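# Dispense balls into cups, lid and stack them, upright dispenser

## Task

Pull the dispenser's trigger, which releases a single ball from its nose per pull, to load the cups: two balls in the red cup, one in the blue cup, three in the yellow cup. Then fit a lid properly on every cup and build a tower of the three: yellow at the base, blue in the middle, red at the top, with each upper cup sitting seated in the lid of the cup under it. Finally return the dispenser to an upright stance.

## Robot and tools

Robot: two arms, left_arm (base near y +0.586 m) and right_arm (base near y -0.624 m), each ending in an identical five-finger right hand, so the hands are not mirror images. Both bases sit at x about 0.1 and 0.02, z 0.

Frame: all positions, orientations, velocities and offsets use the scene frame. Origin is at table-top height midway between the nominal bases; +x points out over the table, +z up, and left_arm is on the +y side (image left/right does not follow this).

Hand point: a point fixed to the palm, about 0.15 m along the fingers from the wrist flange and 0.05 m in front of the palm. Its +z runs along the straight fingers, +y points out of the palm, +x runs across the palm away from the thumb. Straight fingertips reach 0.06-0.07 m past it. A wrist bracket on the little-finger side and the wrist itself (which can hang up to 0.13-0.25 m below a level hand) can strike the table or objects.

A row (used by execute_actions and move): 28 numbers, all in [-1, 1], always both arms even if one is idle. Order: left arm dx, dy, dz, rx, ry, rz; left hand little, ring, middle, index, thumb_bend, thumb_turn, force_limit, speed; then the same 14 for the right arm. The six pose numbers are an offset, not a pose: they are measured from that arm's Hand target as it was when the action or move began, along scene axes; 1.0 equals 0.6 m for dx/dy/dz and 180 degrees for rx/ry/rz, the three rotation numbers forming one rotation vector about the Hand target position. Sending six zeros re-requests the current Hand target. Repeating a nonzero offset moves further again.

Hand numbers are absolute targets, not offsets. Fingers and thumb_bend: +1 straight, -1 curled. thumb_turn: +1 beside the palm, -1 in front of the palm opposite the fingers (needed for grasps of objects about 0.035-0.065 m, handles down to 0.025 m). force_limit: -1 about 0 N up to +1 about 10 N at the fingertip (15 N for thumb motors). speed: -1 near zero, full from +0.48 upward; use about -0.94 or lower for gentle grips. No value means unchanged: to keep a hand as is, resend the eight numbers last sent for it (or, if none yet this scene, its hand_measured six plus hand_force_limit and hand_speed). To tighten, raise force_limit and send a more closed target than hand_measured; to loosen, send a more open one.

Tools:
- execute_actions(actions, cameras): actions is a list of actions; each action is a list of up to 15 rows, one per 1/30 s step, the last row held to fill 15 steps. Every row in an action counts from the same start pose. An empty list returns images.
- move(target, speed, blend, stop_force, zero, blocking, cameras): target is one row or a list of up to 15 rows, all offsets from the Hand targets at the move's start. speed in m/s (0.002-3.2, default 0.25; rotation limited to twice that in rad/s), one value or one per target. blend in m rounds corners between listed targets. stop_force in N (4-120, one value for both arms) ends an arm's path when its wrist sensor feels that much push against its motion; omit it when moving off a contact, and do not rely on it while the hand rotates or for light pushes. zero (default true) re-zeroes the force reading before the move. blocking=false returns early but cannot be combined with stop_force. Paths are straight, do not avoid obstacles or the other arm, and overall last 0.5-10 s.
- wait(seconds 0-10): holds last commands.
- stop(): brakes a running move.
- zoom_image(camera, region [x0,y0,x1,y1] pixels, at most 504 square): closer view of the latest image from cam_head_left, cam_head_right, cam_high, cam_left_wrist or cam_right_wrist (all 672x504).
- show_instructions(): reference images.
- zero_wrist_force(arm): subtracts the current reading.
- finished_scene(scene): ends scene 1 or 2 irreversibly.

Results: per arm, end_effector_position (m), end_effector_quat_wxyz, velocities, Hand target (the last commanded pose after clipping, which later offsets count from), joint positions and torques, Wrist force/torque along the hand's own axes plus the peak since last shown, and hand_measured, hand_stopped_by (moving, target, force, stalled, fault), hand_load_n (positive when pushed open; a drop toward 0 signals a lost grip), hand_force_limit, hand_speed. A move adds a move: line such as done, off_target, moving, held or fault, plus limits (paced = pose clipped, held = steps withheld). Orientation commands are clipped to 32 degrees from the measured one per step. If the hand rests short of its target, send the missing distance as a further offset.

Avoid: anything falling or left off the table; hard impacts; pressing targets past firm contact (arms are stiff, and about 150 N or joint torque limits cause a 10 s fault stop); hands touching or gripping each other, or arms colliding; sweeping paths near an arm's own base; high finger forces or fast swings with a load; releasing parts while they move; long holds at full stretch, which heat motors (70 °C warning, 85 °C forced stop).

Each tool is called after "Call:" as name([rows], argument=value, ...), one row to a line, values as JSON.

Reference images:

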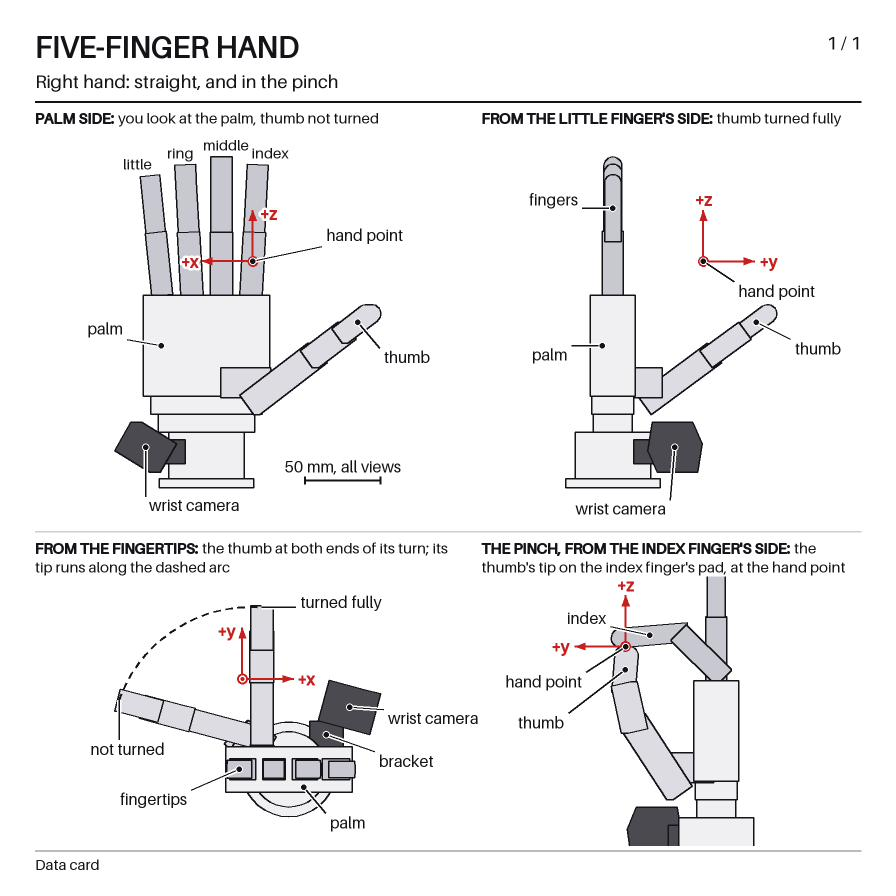

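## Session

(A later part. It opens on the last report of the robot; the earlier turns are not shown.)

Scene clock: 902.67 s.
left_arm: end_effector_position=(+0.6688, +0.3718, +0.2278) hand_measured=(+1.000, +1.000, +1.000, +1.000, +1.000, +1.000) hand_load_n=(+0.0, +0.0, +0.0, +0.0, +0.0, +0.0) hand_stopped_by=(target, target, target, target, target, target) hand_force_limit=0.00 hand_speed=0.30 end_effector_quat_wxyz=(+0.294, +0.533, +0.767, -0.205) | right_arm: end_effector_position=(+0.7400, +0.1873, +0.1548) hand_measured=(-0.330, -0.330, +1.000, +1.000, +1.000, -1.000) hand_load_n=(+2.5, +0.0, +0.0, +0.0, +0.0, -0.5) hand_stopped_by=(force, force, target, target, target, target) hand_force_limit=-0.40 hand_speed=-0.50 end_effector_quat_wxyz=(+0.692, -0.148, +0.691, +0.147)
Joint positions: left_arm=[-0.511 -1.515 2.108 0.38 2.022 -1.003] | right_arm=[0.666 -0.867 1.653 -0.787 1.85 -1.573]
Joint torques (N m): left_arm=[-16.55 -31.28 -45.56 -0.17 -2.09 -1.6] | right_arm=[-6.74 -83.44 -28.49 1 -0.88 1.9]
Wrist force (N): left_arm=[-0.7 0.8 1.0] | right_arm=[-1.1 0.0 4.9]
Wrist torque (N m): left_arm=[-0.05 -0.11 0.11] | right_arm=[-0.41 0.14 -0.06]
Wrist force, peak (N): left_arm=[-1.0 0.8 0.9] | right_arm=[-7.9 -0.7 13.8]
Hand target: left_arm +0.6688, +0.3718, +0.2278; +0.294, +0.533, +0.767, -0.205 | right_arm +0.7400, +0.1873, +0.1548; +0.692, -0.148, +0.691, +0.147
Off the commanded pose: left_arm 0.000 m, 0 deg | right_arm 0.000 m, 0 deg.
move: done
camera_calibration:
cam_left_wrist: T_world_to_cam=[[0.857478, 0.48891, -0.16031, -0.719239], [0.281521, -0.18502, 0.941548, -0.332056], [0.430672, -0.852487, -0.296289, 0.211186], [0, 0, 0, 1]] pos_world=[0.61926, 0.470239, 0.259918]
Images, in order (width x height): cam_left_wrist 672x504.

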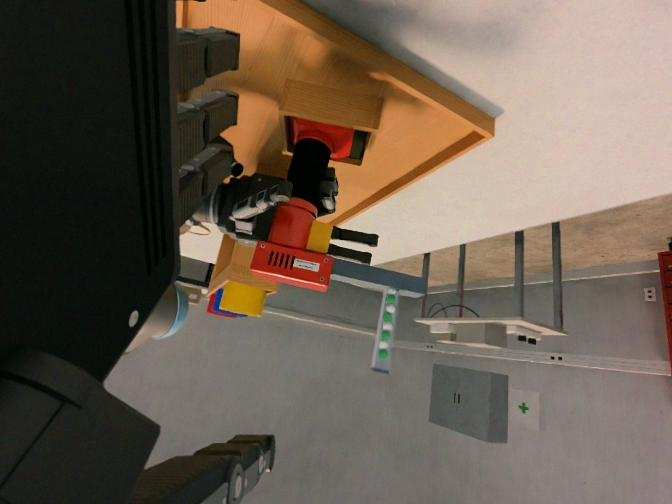

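Call:
move(target=[0, 0, 0, 0, 0, 0, 1, 1, 1, 1, 1, 1, 0, 0.3, 0.0084, 0.0037, 0, 0, 0, 0, -0.7, -0.7, 1, 1, 1, -1, -0.4, -0.5], speed=0.03)

Call:
move(target=[0, 0, 0, 0, 0, 0, 1, 1, 1, 1, 1, 1, 0, 0.3, 0, 0, 0, 0, 0, 0, -0.7, -0.7, 1, 1, -0.6, -1, -0.4, -0.7], speed=0.06, cameras=["cam_left_wrist", "cam_right_wrist"])

Call:
zoom_image(camera="cam_left_wrist", region=[240, 120, 480, 340])

Scene clock: 914.40 s.
left_arm: end_effector_position=(+0.6688, +0.3718, +0.2278) hand_measured=(+1.000, +1.000, +1.000, +1.000, +1.000, +1.000) hand_load_n=(+0.0, +0.0, +0.0, +0.0, +0.0, +0.0) hand_stopped_by=(target, target, target, target, target, target) hand_force_limit=0.00 hand_speed=0.30 end_effector_quat_wxyz=(+0.294, +0.533, +0.767, -0.205) | right_arm: end_effector_position=(+0.7449, +0.1895, +0.1548) hand_measured=(-0.330, -0.330, +1.000, +1.000, +1.000, -1.000) hand_load_n=(+0.0, +0.0, +0.0, +0.0, +0.0, -0.5) hand_stopped_by=(force, force, target, target, target, target) hand_force_limit=-0.40 hand_speed=-0.50 end_effector_quat_wxyz=(+0.692, -0.148, +0.691, +0.147)
Joint positions: left_arm=[-0.511 -1.515 2.108 0.38 2.022 -1.003] | right_arm=[0.664 -0.861 1.642 -0.781 1.848 -1.573]
Joint torques (N m): left_arm=[-15.13 -31.33 -44.34 -0.16 -2.08 -1.56] | right_arm=[-11.77 -82.54 -40.94 0.81 -2.69 -2.99]
Wrist force (N): left_arm=[-0.8 0.4 0.8] | right_arm=[-0.8 -1.0 1.8]
Wrist torque (N m): left_arm=[-0.09 -0.07 0.09] | right_arm=[-0.45 0.26 -0.06]
Wrist force, peak (N): left_arm=[-1.1 1.0 1.0] | right_arm=[-0.8 -0.7 5.5]
Hand target: left_arm +0.6688, +0.3718, +0.2278; +0.294, +0.533, +0.767, -0.205 | right_arm +0.7450, +0.1896, +0.1548; +0.692, -0.148, +0.691, +0.147
Off the commanded pose: left_arm 0.000 m, 0 deg | right_arm 0.000 m, 0 deg.
move: done

Scene clock: 916.57 s.
left_arm: end_effector_position=(+0.6688, +0.3718, +0.2278) hand_measured=(+1.000, +1.000, +1.000, +1.000, +1.000, +1.000) hand_load_n=(+0.0, +0.0, +0.0, +0.0, +0.0, +0.0) hand_stopped_by=(target, target, target, target, target, target) hand_force_limit=0.00 hand_speed=0.30 end_effector_quat_wxyz=(+0.294, +0.533, +0.767, -0.205) | right_arm: end_effector_position=(+0.7450, +0.1896, +0.1548) hand_measured=(-0.330, -0.330, +1.000, +1.000, +0.192, -1.000) hand_load_n=(+0.0, +0.0, +0.0, +0.0, +5.0, +3.5) hand_stopped_by=(force, force, target, target, force, target) hand_force_limit=-0.40 hand_speed=-0.70 end_effector_quat_wxyz=(+0.692, -0.148, +0.691, +0.147)
Joint positions: left_arm=[-0.511 -1.515 2.108 0.38 2.022 -1.003] | right_arm=[0.664 -0.861 1.642 -0.781 1.848 -1.573]
Joint torques (N m): left_arm=[-14.42 -33.54 -43.44 0.18 -1.46 -1.59] | right_arm=[-14.3 -79.58 -37.52 0.7 0.38 -1.61]
Wrist force (N): left_arm=[-0.9 0.7 0.5] | right_arm=[-3.1 2.8 -0.9]
Wrist torque (N m): left_arm=[-0.02 -0.06 0.10] | right_arm=[-0.32 0.41 0.13]
Wrist force, peak (N): left_arm=[-1.3 0.7 0.5] | right_arm=[-3.6 2.3 -1.0]
Hand target: left_arm +0.6688, +0.3718, +0.2278; +0.294, +0.533, +0.767, -0.205 | right_arm +0.7450, +0.1896, +0.1548; +0.692, -0.148, +0.691, +0.147
Off the commanded pose: left_arm 0.000 m, 0 deg | right_arm 0.000 m, 0 deg.
move: done
camera_calibration:
cam_left_wrist: T_world_to_cam=[[0.857478, 0.48891, -0.16031, -0.719239], [0.281521, -0.18502, 0.941548, -0.332056], [0.430672, -0.852487, -0.296289, 0.211186], [0, 0, 0, 1]] pos_world=[0.61926, 0.470239, 0.259918]
cam_right_wrist: T_world_to_cam=[[-0.345813, 0.901571, -0.259967, 0.134038], [-0.580954, 0.0118377, 0.81385, 0.299907], [0.736821, 0.432469, 0.519678, -0.595027], [0, 0, 0, 1]] pos_world=[0.659013, 0.132936, 0.0999883]
Images, in order (width x height): cam_left_wrist 672x504, cam_right_wrist 672x504.

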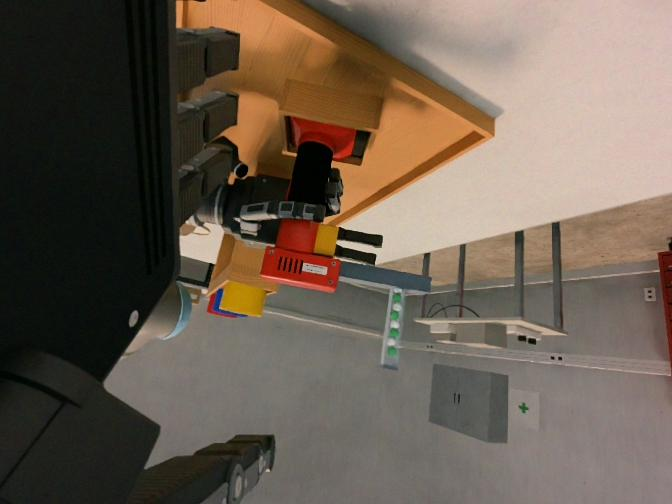

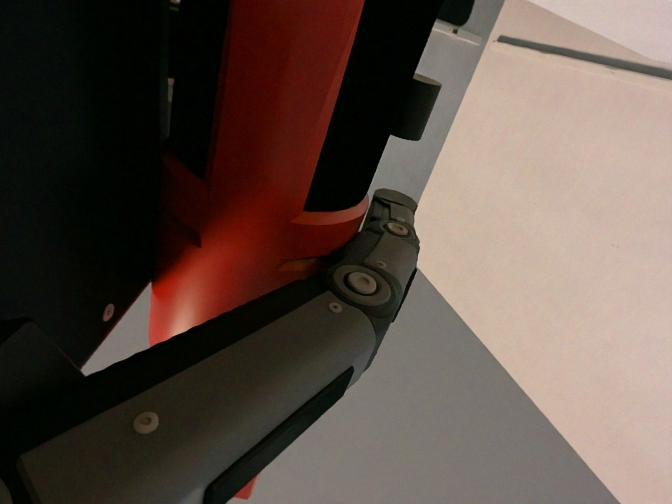

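Scaled by 2.100 from the camera's 672x504 image, which has a finer 960x720 frame.

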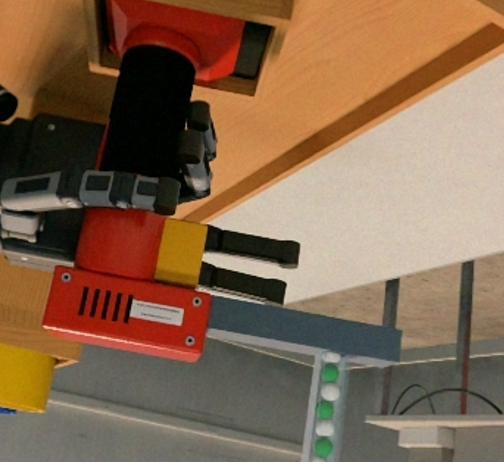

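Call:
move([
  [0, 0, 0, 0, 0, 0, 1, 1, 1, 1, 1, 1, 0, 0.3, 0, 0, 0, 0, 0, 0, 0.1, 0.1, 1, 1, 0.6, -1, -0.4, -0.5],
  [0, 0, 0, 0, 0, 0, 1, 1, 1, 1, 1, 1, 0, 0.3, 0, 0, -0.0067, 0, 0, 0, 0.1, 0.1, 1, 1, 0.6, -1, -0.4, -0.5],
], speed=0.03, cameras=["cam_left_wrist"])

Call:
zoom_image(camera="cam_left_wrist", region=[240, 120, 480, 340])

Scene clock: 933.23 s.
left_arm: end_effector_position=(+0.6688, +0.3718, +0.2278) hand_measured=(+1.000, +1.000, +1.000, +1.000, +1.000, +1.000) hand_load_n=(+0.0, +0.0, +0.0, -0.5, +0.0, +0.0) hand_stopped_by=(target, target, target, target, target, target) hand_force_limit=0.00 hand_speed=0.30 end_effector_quat_wxyz=(+0.294, +0.533, +0.767, -0.205) | right_arm: end_effector_position=(+0.7450, +0.1896, +0.1509) hand_measured=(+0.100, +0.100, +1.000, +1.000, +0.600, -1.000) hand_load_n=(+0.0, +0.0, +0.0, +0.0, +0.0, +0.0) hand_stopped_by=(target, target, target, target, target, target) hand_force_limit=-0.40 hand_speed=-0.50 end_effector_quat_wxyz=(+0.692, -0.148, +0.691, +0.146)
Joint positions: left_arm=[-0.511 -1.515 2.108 0.38 2.022 -1.003] | right_arm=[0.664 -0.857 1.642 -0.786 1.848 -1.573]
Joint torques (N m): left_arm=[-12.85 -33.97 -41.64 -0.16 -2.06 -1.7] | right_arm=[-11.83 -79.2 -25.19 -4.02 -1.32 1.07]
Wrist force (N): left_arm=[-0.7 0.4 0.5] | right_arm=[-0.9 -0.8 1.8]
Wrist torque (N m): left_arm=[-0.07 -0.09 0.10] | right_arm=[-0.42 0.29 -0.06]
Wrist force, peak (N): left_arm=[-1.0 0.9 0.9] | right_arm=[-3.8 2.4 -0.7]
Hand target: left_arm +0.6688, +0.3718, +0.2278; +0.294, +0.533, +0.767, -0.205 | right_arm +0.7450, +0.1896, +0.1508; +0.692, -0.148, +0.691, +0.147
Off the commanded pose: left_arm 0.000 m, 0 deg | right_arm 0.000 m, 0 deg.
move: done
camera_calibration:
cam_left_wrist: T_world_to_cam=[[0.857478, 0.48891, -0.16031, -0.719239], [0.281521, -0.18502, 0.941548, -0.332056], [0.430672, -0.852487, -0.296289, 0.211186], [0, 0, 0, 1]] pos_world=[0.61926, 0.470239, 0.259918]
Images, in order (width x height): cam_left_wrist 672x504.

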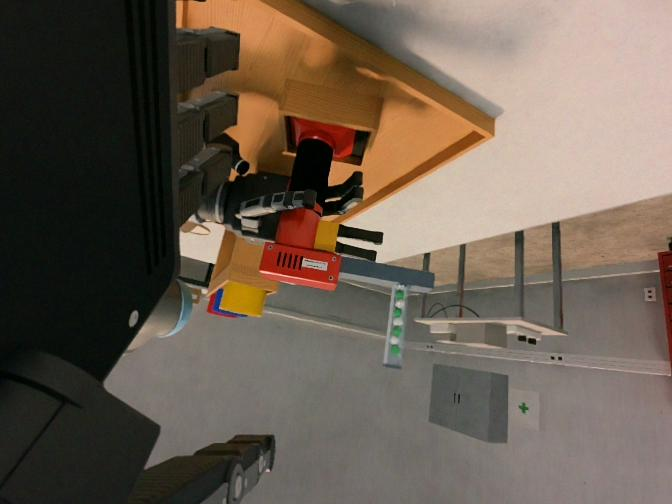

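Scaled by 2.100 from the camera's 672x504 image, which has a finer 960x720 frame.

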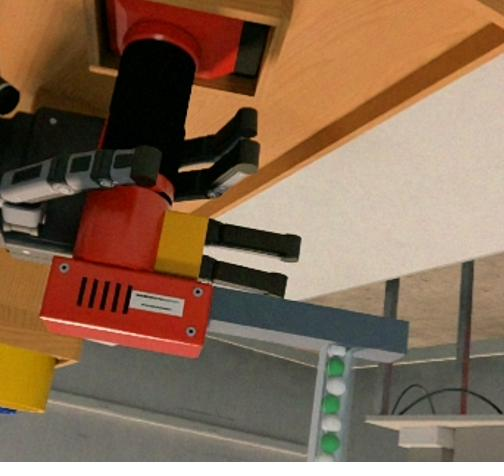

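Call:
move(target=[0, 0, 0, 0, 0, 0, 1, 1, 1, 1, 1, 1, 0, 0.3, 0, 0, 0, 0, 0, 0, -0.7, -0.7, -0.7, 1, 0.6, -1, -0.5, -0.8], speed=0.03, cameras=["cam_left_wrist"])

Call:
zoom_image(camera="cam_left_wrist", region=[240, 120, 480, 340])

Scene clock: 940.47 s.
left_arm: end_effector_position=(+0.6688, +0.3718, +0.2278) hand_measured=(+1.000, +1.000, +1.000, +1.000, +1.000, +1.000) hand_load_n=(-0.5, +0.0, +0.0, +0.0, +0.0, +0.0) hand_stopped_by=(target, target, target, target, target, target) hand_force_limit=0.00 hand_speed=0.30 end_effector_quat_wxyz=(+0.294, +0.533, +0.767, -0.205) | right_arm: end_effector_position=(+0.7450, +0.1895, +0.1508) hand_measured=(-0.434, -0.434, -0.460, +1.000, +0.600, -1.000) hand_load_n=(+1.5, +0.0, +2.0, +0.0, +0.0, +0.0) hand_stopped_by=(force, force, force, target, target, target) hand_force_limit=-0.50 hand_speed=-0.80 end_effector_quat_wxyz=(+0.692, -0.148, +0.691, +0.146)
Joint positions: left_arm=[-0.511 -1.515 2.108 0.38 2.022 -1.003] | right_arm=[0.664 -0.857 1.642 -0.786 1.848 -1.573]
Joint torques (N m): left_arm=[-16.25 -37.36 -39.06 -0.06 -1.82 -1.53] | right_arm=[2.41 -81.65 -26.88 1.14 -2.5 2.42]
Wrist force (N): left_arm=[-0.8 0.9 0.8] | right_arm=[-4.9 1.5 6.8]
Wrist torque (N m): left_arm=[-0.02 -0.08 0.10] | right_arm=[-0.46 0.08 -0.01]
Wrist force, peak (N): left_arm=[-1.0 1.0 0.9] | right_arm=[-7.2 1.7 10.9]
Hand target: left_arm +0.6688, +0.3718, +0.2278; +0.294, +0.533, +0.767, -0.205 | right_arm +0.7450, +0.1896, +0.1508; +0.692, -0.148, +0.691, +0.147
Off the commanded pose: left_arm 0.000 m, 0 deg | right_arm 0.000 m, 0 deg.
move: done
camera_calibration:
cam_left_wrist: T_world_to_cam=[[0.857478, 0.48891, -0.16031, -0.719239], [0.281521, -0.18502, 0.941548, -0.332056], [0.430672, -0.852487, -0.296289, 0.211186], [0, 0, 0, 1]] pos_world=[0.61926, 0.470239, 0.259918]
Images, in order (width x height): cam_left_wrist 672x504.

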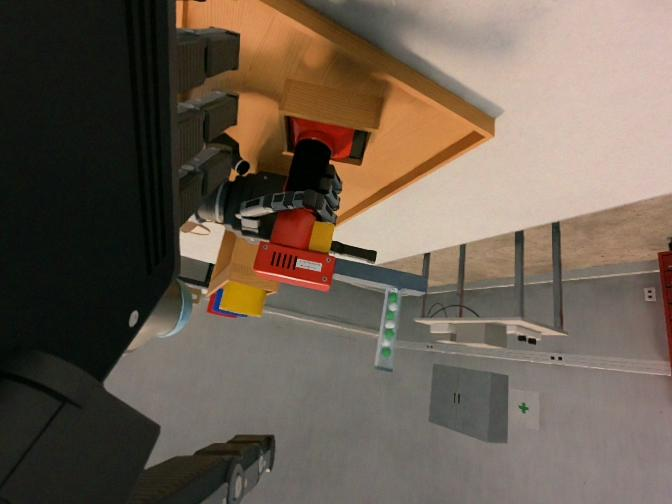

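Scaled by 2.100 from the camera's 672x504 image, which has a finer 960x720 frame.

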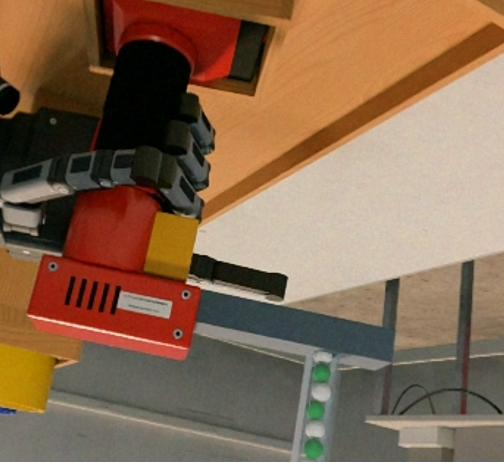

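Call:
move(target=[0, 0, 0, 0, 0, 0, 1, 1, 1, 1, 1, 1, 0, 0.3, 0.0055, 0.0024, 0, 0, 0, 0, -0.7, -0.7, -0.7, 1, 0.6, -1, -0.5, -0.8], speed=0.03)

Call:
move(target=[0, 0, 0, 0, 0, 0, 1, 1, 1, 1, 1, 1, 0, 0.3, 0, 0, 0, 0, 0, 0, -0.7, -0.7, -0.7, 1, -0.6, -1, -0.3, -0.8], speed=0.03)

Call:
move(target=[0, 0, 0, 0, 0, 0, 1, 1, 1, 1, 1, 1, 0, 0.3, 0, 0, 0, 0, 0, 0, -0.8, -0.8, -0.8, 1, -0.7, -1, 0, -0.8], speed=0.03, cameras=["cam_left_wrist"])

Call:
zoom_image(camera="cam_left_wrist", region=[240, 120, 480, 340])

Scene clock: 954.00 s.
left_arm: end_effector_position=(+0.6688, +0.3718, +0.2278) hand_measured=(+1.000, +1.000, +1.000, +1.000, +1.000, +1.000) hand_load_n=(+0.0, +0.0, +0.0, -0.5, +0.0, +0.0) hand_stopped_by=(target, target, target, target, target, target) hand_force_limit=0.00 hand_speed=0.30 end_effector_quat_wxyz=(+0.294, +0.533, +0.767, -0.205) | right_arm: end_effector_position=(+0.7482, +0.1910, +0.1508) hand_measured=(-0.434, -0.434, -0.460, +1.000, +0.600, -1.000) hand_load_n=(+0.0, +0.0, +0.0, +0.0, +0.0, +0.0) hand_stopped_by=(force, force, force, target, target, target) hand_force_limit=-0.50 hand_speed=-0.80 end_effector_quat_wxyz=(+0.692, -0.148, +0.691, +0.147)
Joint positions: left_arm=[-0.511 -1.515 2.108 0.38 2.022 -1.003] | right_arm=[0.662 -0.853 1.635 -0.783 1.847 -1.573]
Joint torques (N m): left_arm=[-14.71 -35.81 -38.53 -0.22 -1.72 -1.47] | right_arm=[-13.67 -78.9 -39.71 0.93 -2.52 2.6]
Wrist force (N): left_arm=[-0.5 0.6 0.6] | right_arm=[-0.8 -1.2 1.6]
Wrist torque (N m): left_arm=[-0.06 -0.12 0.12] | right_arm=[-0.47 0.27 -0.07]
Wrist force, peak (N): left_arm=[-0.8 0.9 1.1] | right_arm=[-5.2 1.9 6.6]
Hand target: left_arm +0.6688, +0.3718, +0.2278; +0.294, +0.533, +0.767, -0.205 | right_arm +0.7483, +0.1910, +0.1508; +0.692, -0.148, +0.691, +0.147
Off the commanded pose: left_arm 0.000 m, 0 deg | right_arm 0.000 m, 0 deg.
move: done

Scene clock: 954.87 s.
left_arm: end_effector_position=(+0.6688, +0.3718, +0.2278) hand_measured=(+1.000, +1.000, +1.000, +1.000, +1.000, +1.000) hand_load_n=(+0.0, +0.0, +0.0, +0.0, +0.0, +0.0) hand_stopped_by=(target, target, target, target, target, target) hand_force_limit=0.00 hand_speed=0.30 end_effector_quat_wxyz=(+0.294, +0.533, +0.767, -0.205) | right_arm: end_effector_position=(+0.7483, +0.1910, +0.1508) hand_measured=(-0.434, -0.434, -0.460, +1.000, +0.434, -1.000) hand_load_n=(+0.0, +0.0, +0.5, +0.0, +5.5, +3.0) hand_stopped_by=(force, force, force, target, force, target) hand_force_limit=-0.30 hand_speed=-0.80 end_effector_quat_wxyz=(+0.692, -0.148, +0.691, +0.147)
Joint positions: left_arm=[-0.511 -1.515 2.108 0.38 2.022 -1.003] | right_arm=[0.662 -0.853 1.635 -0.783 1.847 -1.573]
Joint torques (N m): left_arm=[-14.51 -35.96 -38.38 -0.31 -1.76 -1.2] | right_arm=[-14.17 -77.68 -38.42 0.51 -1.36 2.64]
Wrist force (N): left_arm=[-1.0 0.6 0.4] | right_arm=[-3.5 2.0 -0.9]
Wrist torque (N m): left_arm=[-0.04 -0.04 0.09] | right_arm=[-0.32 0.35 0.00]
Wrist force, peak (N): left_arm=[-1.2 0.7 1.0] | right_arm=[-4.0 2.3 -0.9]
Hand target: left_arm +0.6688, +0.3718, +0.2278; +0.294, +0.533, +0.767, -0.205 | right_arm +0.7483, +0.1910, +0.1508; +0.692, -0.148, +0.691, +0.147
Off the commanded pose: left_arm 0.000 m, 0 deg | right_arm 0.000 m, 0 deg.
move: done

Scene clock: 955.37 s.
left_arm: end_effector_position=(+0.6688, +0.3718, +0.2278) hand_measured=(+1.000, +1.000, +1.000, +1.000, +1.000, +1.000) hand_load_n=(+0.0, +0.0, +0.0, +0.0, +0.0, +0.0) hand_stopped_by=(target, target, target, target, target, target) hand_force_limit=0.00 hand_speed=0.30 end_effector_quat_wxyz=(+0.294, +0.533, +0.767, -0.205) | right_arm: end_effector_position=(+0.7483, +0.1910, +0.1509) hand_measured=(-0.504, -0.486, -0.474, +1.000, +0.430, -1.000) hand_load_n=(+9.5, +3.5, +7.0, +0.0, +7.5, +2.0) hand_stopped_by=(force, force, force, target, force, target) hand_force_limit=0.00 hand_speed=-0.80 end_effector_quat_wxyz=(+0.692, -0.148, +0.691, +0.147)
Joint positions: left_arm=[-0.511 -1.515 2.108 0.38 2.022 -1.003] | right_arm=[0.662 -0.853 1.635 -0.783 1.847 -1.573]
Joint torques (N m): left_arm=[-14.51 -38.93 -36.26 -0.38 -1.59 -1.3] | right_arm=[-7.52 -81.63 -29.48 0.32 0.97 2.7]
Wrist force (N): left_arm=[-0.8 0.7 0.6] | right_arm=[-0.1 1.3 10.9]
Wrist torque (N m): left_arm=[-0.03 -0.07 0.10] | right_arm=[-0.52 -0.64 -0.03]
Wrist force, peak (N): left_arm=[-1.0 0.7 0.6] | right_arm=[-0.3 1.8 11.7]
Hand target: left_arm +0.6688, +0.3718, +0.2278; +0.294, +0.533, +0.767, -0.205 | right_arm +0.7483, +0.1910, +0.1508; +0.692, -0.148, +0.691, +0.147
Off the commanded pose: left_arm 0.000 m, 0 deg | right_arm 0.000 m, 0 deg.
move: done
camera_calibration:
cam_left_wrist: T_world_to_cam=[[0.857478, 0.48891, -0.16031, -0.719239], [0.281521, -0.18502, 0.941548, -0.332056], [0.430672, -0.852487, -0.296289, 0.211186], [0, 0, 0, 1]] pos_world=[0.61926, 0.470239, 0.259918]
Images, in order (width x height): cam_left_wrist 672x504.

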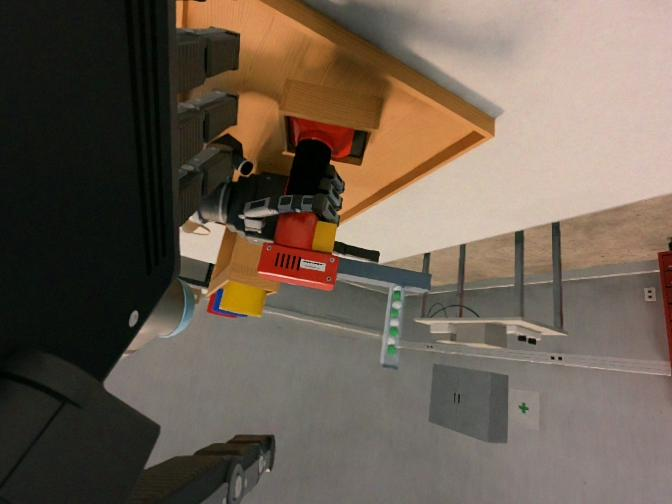

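Scaled by 2.100 from the camera's 672x504 image, which has a finer 960x720 frame.

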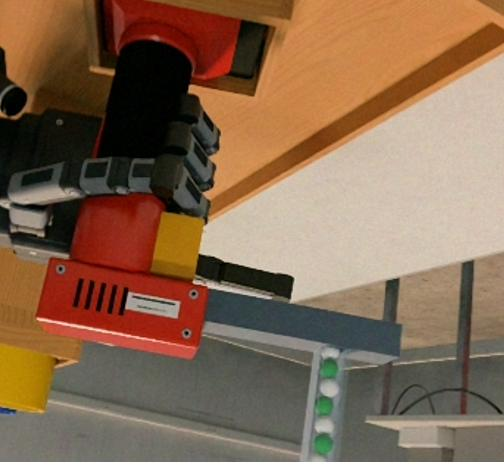

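Call:
move(target=[0, 0, 0, 0, 0, 0, 1, 1, 1, 1, 1, 1, 0, 0.3, 0, 0, 0.0667, 0, 0, 0, -0.8, -0.8, -0.8, 1, -0.7, -1, 0, -0.8], speed=0.05, cameras=["cam_left_wrist"])

Call:
zoom_image(camera="cam_left_wrist", region=[240, 120, 480, 380])

Scene clock: 973.80 s.
left_arm: end_effector_position=(+0.6688, +0.3718, +0.2278) hand_measured=(+1.000, +1.000, +1.000, +1.000, +1.000, +1.000) hand_load_n=(+0.0, +0.0, +0.0, +0.0, -0.5, +0.0) hand_stopped_by=(target, target, target, target, target, target) hand_force_limit=0.00 hand_speed=0.30 end_effector_quat_wxyz=(+0.294, +0.533, +0.767, -0.205) | right_arm: end_effector_position=(+0.7483, +0.1910, +0.1907) hand_measured=(-0.504, -0.488, -0.474, +1.000, +0.430, -1.000) hand_load_n=(+1.0, +0.0, +7.5, +0.0, +7.0, +1.5) hand_stopped_by=(force, force, force, target, force, target) hand_force_limit=0.00 hand_speed=-0.80 end_effector_quat_wxyz=(+0.692, -0.148, +0.691, +0.147)
Joint positions: left_arm=[-0.511 -1.515 2.108 0.38 2.022 -1.003] | right_arm=[0.662 -0.898 1.626 -0.729 1.847 -1.573]
Joint torques (N m): left_arm=[-15.04 -39.68 -36.8 -0.2 -1.5 -1.39] | right_arm=[5 -103.05 -46.65 -1.12 0.1 1.21]
Wrist force (N): left_arm=[-0.7 0.7 0.9] | right_arm=[4.4 -0.7 1.5]
Wrist torque (N m): left_arm=[-0.05 -0.09 0.12] | right_arm=[-0.42 0.09 0.11]
Wrist force, peak (N): left_arm=[-1.0 1.0 0.8] | right_arm=[-0.4 1.8 11.3]
Hand target: left_arm +0.6688, +0.3718, +0.2278; +0.294, +0.533, +0.767, -0.205 | right_arm +0.7483, +0.1910, +0.1908; +0.692, -0.148, +0.691, +0.147
Off the commanded pose: left_arm 0.000 m, 0 deg | right_arm 0.000 m, 0 deg.
move: done
camera_calibration:
cam_left_wrist: T_world_to_cam=[[0.857478, 0.48891, -0.16031, -0.719239], [0.281521, -0.18502, 0.941548, -0.332056], [0.430672, -0.852487, -0.296289, 0.211186], [0, 0, 0, 1]] pos_world=[0.61926, 0.470239, 0.259918]
Images, in order (width x height): cam_left_wrist 672x504.

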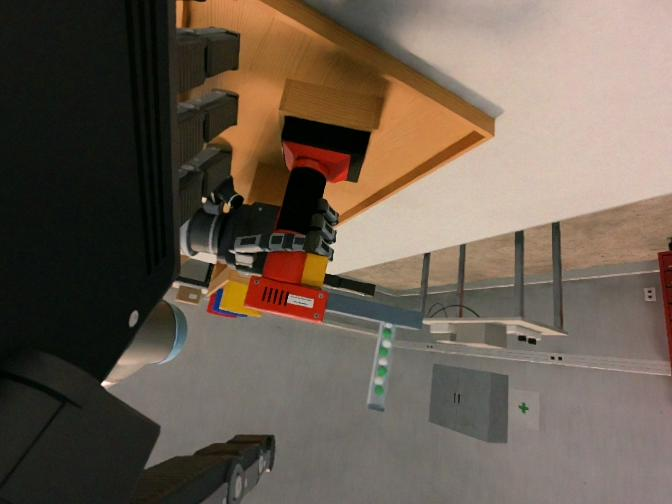

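Scaled by 1.938 from the camera's 672x504 image, which has a finer 960x720 frame.

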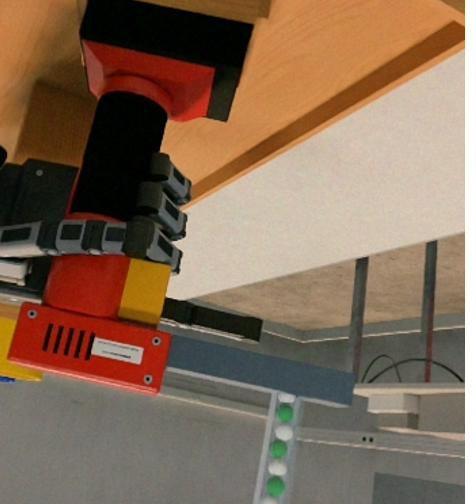

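Call:
move(target=[0, 0, 0, 0, 0, 0, 1, 1, 1, 1, 1, 1, 0, 0.3, 0, 0, 0, 0, 0, 0, -0.85, -0.85, -0.85, 1, -0.75, -1, 0.3, -0.85], speed=0.05, cameras=["cam_left_wrist", "cam_right_wrist"])

Call:
zoom_image(camera="cam_left_wrist", region=[240, 120, 480, 420])

Scene clock: 981.90 s.
left_arm: end_effector_position=(+0.6688, +0.3718, +0.2278) hand_measured=(+1.000, +1.000, +1.000, +1.000, +1.000, +1.000) hand_load_n=(+0.0, +0.0, +0.0, +0.0, +0.0, -0.5) hand_stopped_by=(target, target, target, target, target, target) hand_force_limit=0.00 hand_speed=0.30 end_effector_quat_wxyz=(+0.294, +0.533, +0.767, -0.205) | right_arm: end_effector_position=(+0.7483, +0.1910, +0.1909) hand_measured=(-0.556, -0.580, -0.474, +1.000, +0.422, -1.000) hand_load_n=(+5.0, +10.0, +7.0, +0.0, +10.0, +2.0) hand_stopped_by=(force, force, force, target, force, target) hand_force_limit=0.30 hand_speed=-0.85 end_effector_quat_wxyz=(+0.692, -0.148, +0.691, +0.147)
Joint positions: left_arm=[-0.511 -1.515 2.108 0.38 2.022 -1.003] | right_arm=[0.662 -0.898 1.626 -0.729 1.847 -1.573]
Joint torques (N m): left_arm=[-13.74 -37.46 -34.36 -0.18 -1.65 -1.29] | right_arm=[3.88 -103.31 -40.11 -0.76 -1.84 1.24]
Wrist force (N): left_arm=[-0.6 0.9 0.5] | right_arm=[4.5 -0.2 5.8]
Wrist torque (N m): left_arm=[0.00 -0.10 0.12] | right_arm=[-0.37 -0.50 0.14]
Wrist force, peak (N): left_arm=[-1.1 0.8 1.0] | right_arm=[4.8 -0.5 6.3]
Hand target: left_arm +0.6688, +0.3718, +0.2278; +0.294, +0.533, +0.767, -0.205 | right_arm +0.7483, +0.1910, +0.1908; +0.692, -0.148, +0.691, +0.147
Off the commanded pose: left_arm 0.000 m, 0 deg | right_arm 0.000 m, 0 deg.
move: done
camera_calibration:
cam_left_wrist: T_world_to_cam=[[0.857478, 0.48891, -0.16031, -0.719239], [0.281521, -0.18502, 0.941548, -0.332056], [0.430672, -0.852487, -0.296289, 0.211186], [0, 0, 0, 1]] pos_world=[0.61926, 0.470239, 0.259918]
cam_right_wrist: T_world_to_cam=[[-0.345813, 0.901571, -0.259967, 0.143186], [-0.580954, 0.0118377, 0.81385, 0.272508], [0.736821, 0.432469, 0.519678, -0.616816], [0, 0, 0, 1]] pos_world=[0.662313, 0.134436, 0.135988]
Images, in order (width x height): cam_left_wrist 672x504, cam_right_wrist 672x504.

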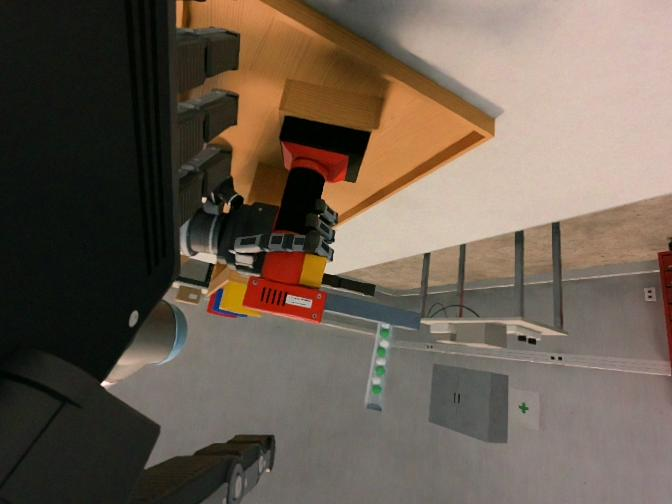

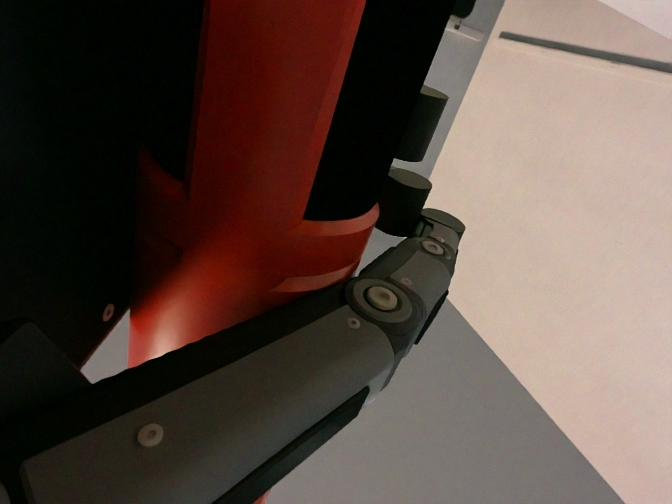

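Scaled by 1.680 from the camera's 672x504 image, which has a finer 960x720 frame.

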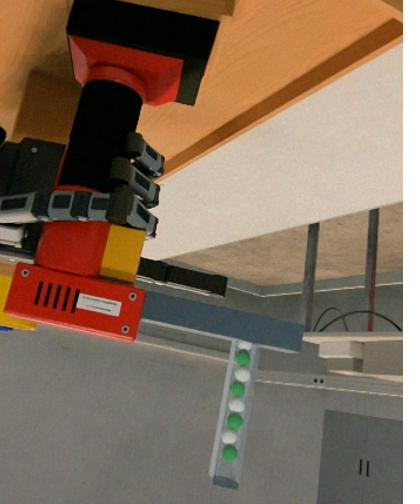

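Call:
move(target=[0, 0, -0.05, -0.104, -0.0387, 0, 1, 1, 1, 1, 1, 1, 0, 0.3, -0.02, -0.02, 0.35, 0, 0, 0, -0.85, -0.85, -0.85, 1, -0.75, -1, 0.3, -0.85], speed=0.12, cameras=["cam_left_wrist", "cam_high", "cam_head_left"])

Call:
zoom_image(camera="cam_left_wrist", region=[240, 160, 500, 460])

Scene clock: 994.50 s.
left_arm: end_effector_position=(+0.6688, +0.3718, +0.1978) hand_measured=(+1.000, +1.000, +1.000, +1.000, +1.000, +1.000) hand_load_n=(-0.5, +0.0, +0.0, +0.0, +0.0, +0.0) hand_stopped_by=(target, target, target, target, target, target) hand_force_limit=0.00 hand_speed=0.30 end_effector_quat_wxyz=(+0.422, +0.490, +0.704, -0.294) | right_arm: end_effector_position=(+0.7363, +0.1790, +0.4008) hand_measured=(-0.556, -0.582, -0.474, +1.000, +0.422, -1.000) hand_load_n=(+1.0, +0.0, +7.5, +0.0, +9.0, +1.5) hand_stopped_by=(force, force, force, target, force, target) hand_force_limit=0.30 hand_speed=-0.85 end_effector_quat_wxyz=(+0.692, -0.148, +0.691, +0.146)
Joint positions: left_arm=[-0.427 -1.486 2.261 -0.124 2.25 -1.125] | right_arm=[0.661 -1.11 1.543 -0.434 1.845 -1.573]
Joint torques (N m): left_arm=[14.42 -25.52 -18.67 -1.09 3.81 -2] | right_arm=[-14.32 -96.97 -52.55 -0.63 -2.95 0.5]
Wrist force (N): left_arm=[-1.1 0.4 1.2] | right_arm=[4.2 -0.9 2.1]
Wrist torque (N m): left_arm=[-0.12 -0.12 0.12] | right_arm=[-0.42 0.08 0.11]
Wrist force, peak (N): left_arm=[-1.9 1.0 0.7] | right_arm=[6.3 -0.5 7.1]
Hand target: left_arm +0.6688, +0.3718, +0.1978; +0.422, +0.490, +0.704, -0.294 | right_arm +0.7363, +0.1790, +0.4008; +0.692, -0.148, +0.691, +0.147
Off the commanded pose: left_arm 0.000 m, 0 deg | right_arm 0.000 m, 0 deg.
move: done
camera_calibration:
cam_left_wrist: T_world_to_cam=[[0.879929, 0.428567, -0.205072, -0.707757], [0.16371, 0.131698, 0.977678, -0.349884], [0.446008, -0.89386, 0.0457247, 0.139747], [0, 0, 0, 1]] pos_world=[0.617727, 0.474315, 0.190543]
Images, in order (width x height): cam_head_left 672x504, cam_high 672x504, cam_left_wrist 672x504.

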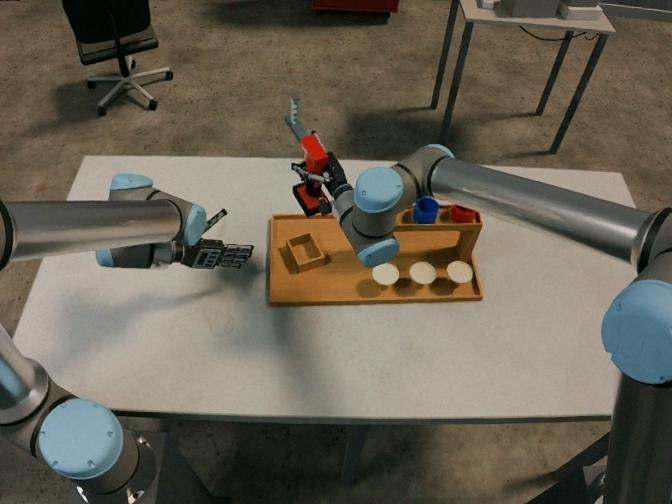

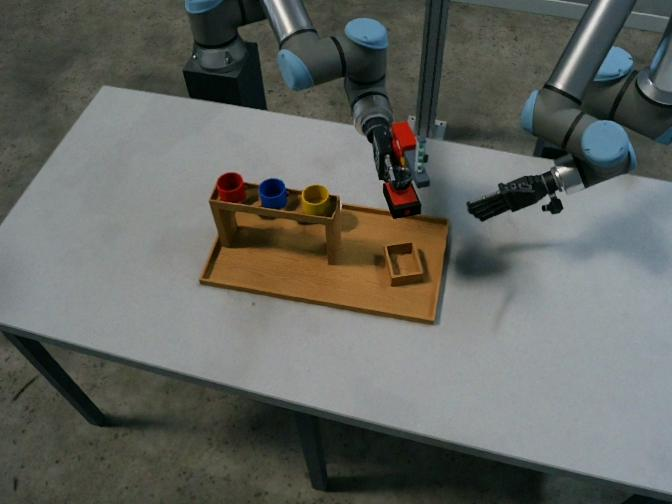

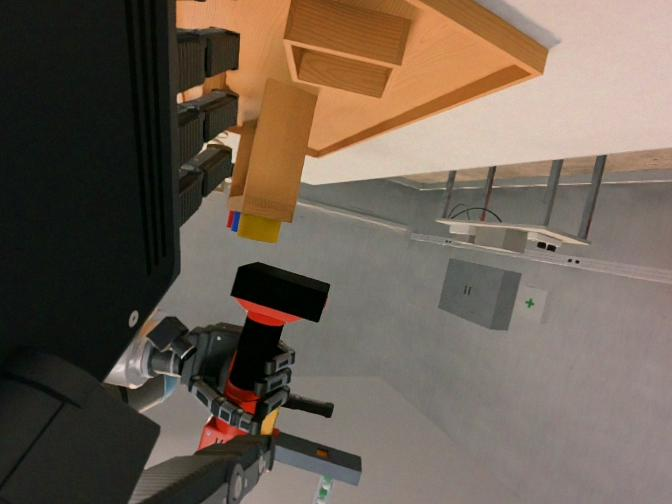

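Scaled by 1.680 from the camera's 672x504 image, which has a finer 960x720 frame.

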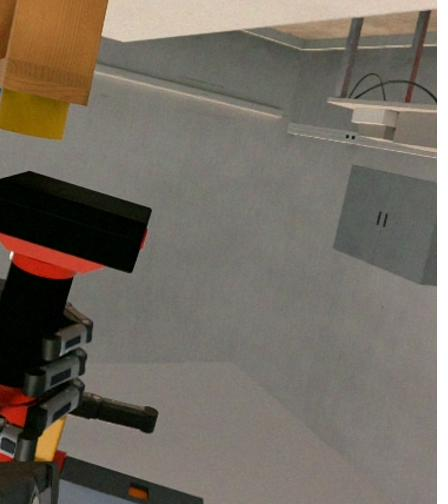

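Call:
zoom_image(camera="cam_left_wrist", region=[250, 390, 380, 504])

Scaled by 3.877 from the camera's 672x504 image, which has a finer 960x720 frame.

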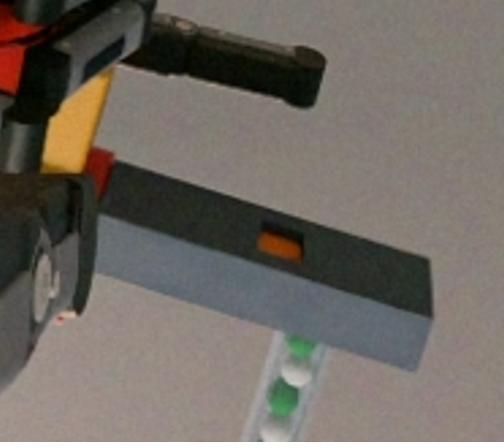

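Call:
move(target=[0, 0, 0, 0, 0, 0, 1, 1, 1, 1, 1, 1, 0, 0.3, -0.1205, -0.348, -0.03, 0, 0, -0.1167, -0.85, -0.85, -0.85, 1, -0.75, -1, 0.3, -0.85], speed=0.15)

Call:
move(target=[0.29, -0.293, 0.33, 0.1819, -0.0123, -0.261, 1, 1, 1, 1, 1, 1, 0, 0.3, 0, 0, 0, 0, 0, 0, -0.85, -0.85, -0.85, 1, -0.75, -1, 0.3, -0.85], speed=0.3, cameras=["cam_left_wrist", "cam_high", "cam_head_left"])

Scene clock: 1028.70 s.
left_arm: end_effector_position=(+0.6688, +0.3718, +0.1978) hand_measured=(+1.000, +1.000, +1.000, +1.000, +1.000, +1.000) hand_load_n=(+0.0, +0.0, +0.0, +0.0, +0.0, +0.0) hand_stopped_by=(target, target, target, target, target, target) hand_force_limit=0.00 hand_speed=0.30 end_effector_quat_wxyz=(+0.422, +0.490, +0.704, -0.294) | right_arm: end_effector_position=(+0.6641, -0.0297, +0.3828) hand_measured=(-0.556, -0.582, -0.474, +1.000, +0.422, -1.000) hand_load_n=(+1.0, +0.5, +7.5, +0.0, +9.5, +1.5) hand_stopped_by=(force, force, force, target, force, target) hand_force_limit=0.30 hand_speed=-0.85 end_effector_quat_wxyz=(+0.707, -0.019, +0.707, +0.018)
Joint positions: left_arm=[-0.427 -1.486 2.261 -0.124 2.25 -1.125] | right_arm=[0.633 -1.343 1.908 -0.566 2.184 -1.573]
Joint torques (N m): left_arm=[11.81 -28.62 -18.47 -1.22 3.42 -1.99] | right_arm=[-14.25 -70.92 -36.64 -5.89 2.48 -2.92]
Wrist force (N): left_arm=[-1.3 0.7 1.4] | right_arm=[3.9 -0.5 1.3]
Wrist torque (N m): left_arm=[-0.09 -0.09 0.12] | right_arm=[-0.37 0.16 0.14]
Wrist force, peak (N): left_arm=[-1.1 0.9 1.4] | right_arm=[4.3 -0.2 3.2]
Hand target: left_arm +0.6688, +0.3718, +0.1978; +0.422, +0.490, +0.704, -0.294 | right_arm +0.6640, -0.0298, +0.3828; +0.707, -0.019, +0.707, +0.018
Off the commanded pose: left_arm 0.000 m, 0 deg | right_arm 0.000 m, 0 deg.
move: done

Scene clock: 1031.07 s.
left_arm: end_effector_position=(+0.8427, +0.1960, +0.3958) hand_measured=(+1.000, +1.000, +1.000, +1.000, +1.000, +1.000) hand_load_n=(+0.0, +0.0, +0.0, +0.0, +0.0, +0.0) hand_stopped_by=(target, target, target, target, target, target) hand_force_limit=0.00 hand_speed=0.30 end_effector_quat_wxyz=(+0.134, +0.828, +0.498, -0.222) | right_arm: end_effector_position=(+0.6640, -0.0298, +0.3828) hand_measured=(-0.556, -0.582, -0.474, +1.000, +0.422, -1.000) hand_load_n=(+1.0, +0.0, +8.0, +0.0, +9.0, +2.0) hand_stopped_by=(force, force, force, target, force, target) hand_force_limit=0.30 hand_speed=-0.85 end_effector_quat_wxyz=(+0.707, -0.019, +0.707, +0.018)
Joint positions: left_arm=[-0.505 -1.001 1.149 1.414 2.095 -0.016] | right_arm=[0.633 -1.343 1.908 -0.566 2.184 -1.573]
Joint torques (N m): left_arm=[-15.24 -75.17 -53.52 6.12 -1.93 2.55] | right_arm=[-12.64 -71.43 -35.02 -5.86 2.44 -3.23]
Wrist force (N): left_arm=[-0.8 0.4 0.6] | right_arm=[4.1 -0.7 1.7]
Wrist torque (N m): left_arm=[-0.07 -0.01 -0.22] | right_arm=[-0.43 0.12 0.15]
Wrist force, peak (N): left_arm=[-1.4 1.4 -0.2] | right_arm=[4.3 -0.8 2.1]
Hand target: left_arm +0.8428, +0.1960, +0.3958; +0.134, +0.828, +0.498, -0.222 | right_arm +0.6640, -0.0298, +0.3828; +0.707, -0.019, +0.707, +0.018
Off the commanded pose: left_arm 0.000 m, 0 deg | right_arm 0.000 m, 0 deg.
move: done
camera_calibration:
cam_left_wrist: T_world_to_cam=[[0.949568, -0.288541, -0.122735, -0.695613], [-0.0398128, -0.499202, 0.86557, -0.209281], [-0.311022, -0.817032, -0.485514, 0.729098], [0, 0, 0, 1]] pos_world=[0.878966, 0.29051, 0.449759]
Images, in order (width x height): cam_head_left 672x504, cam_high 672x504, cam_left_wrist 672x504.

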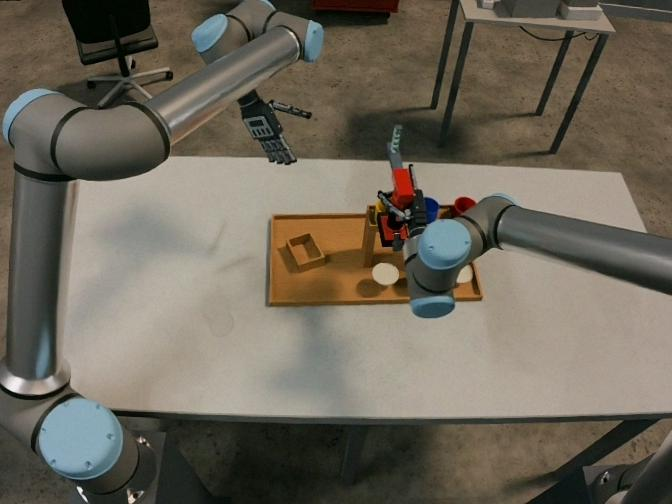

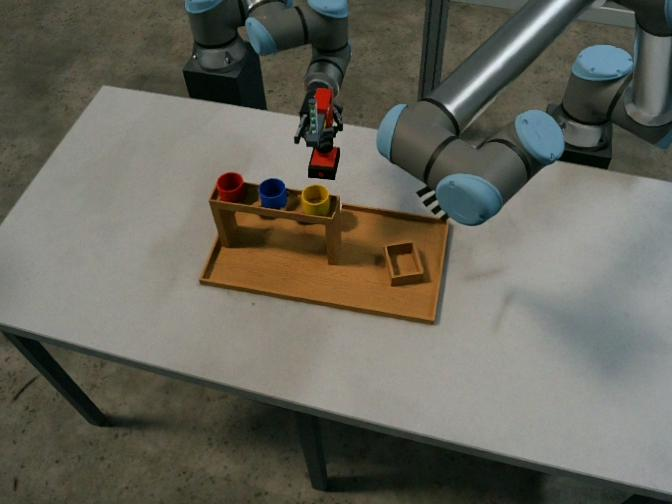

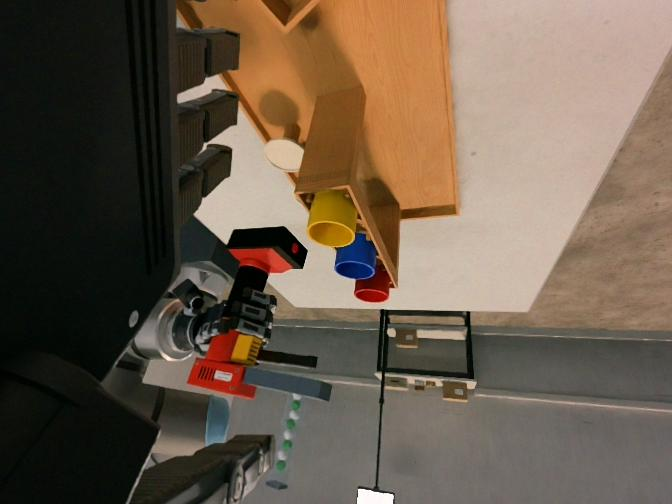

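Call:
zoom_image(camera="cam_left_wrist", region=[200, 150, 450, 400])

Call:
zoom_image(camera="cam_left_wrist", region=[180, 340, 350, 500])

Scaled by 2.016 from the camera's 672x504 image, which has a finer 960x720 frame.

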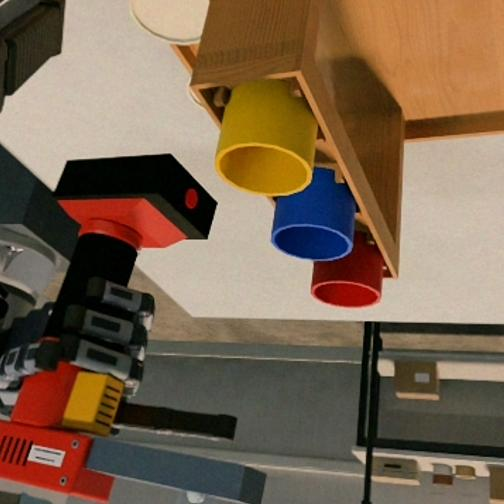

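Scaled by 2.965 from the camera's 672x504 image, which has a finer 960x720 frame.

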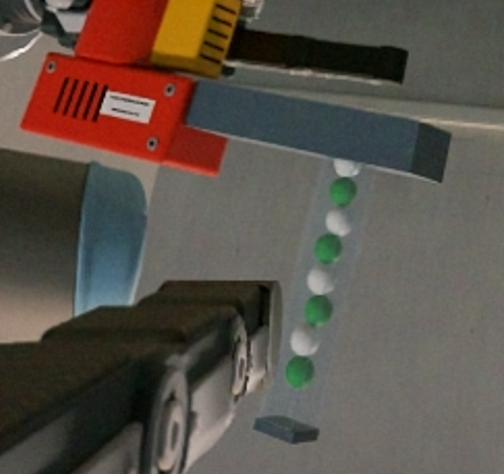

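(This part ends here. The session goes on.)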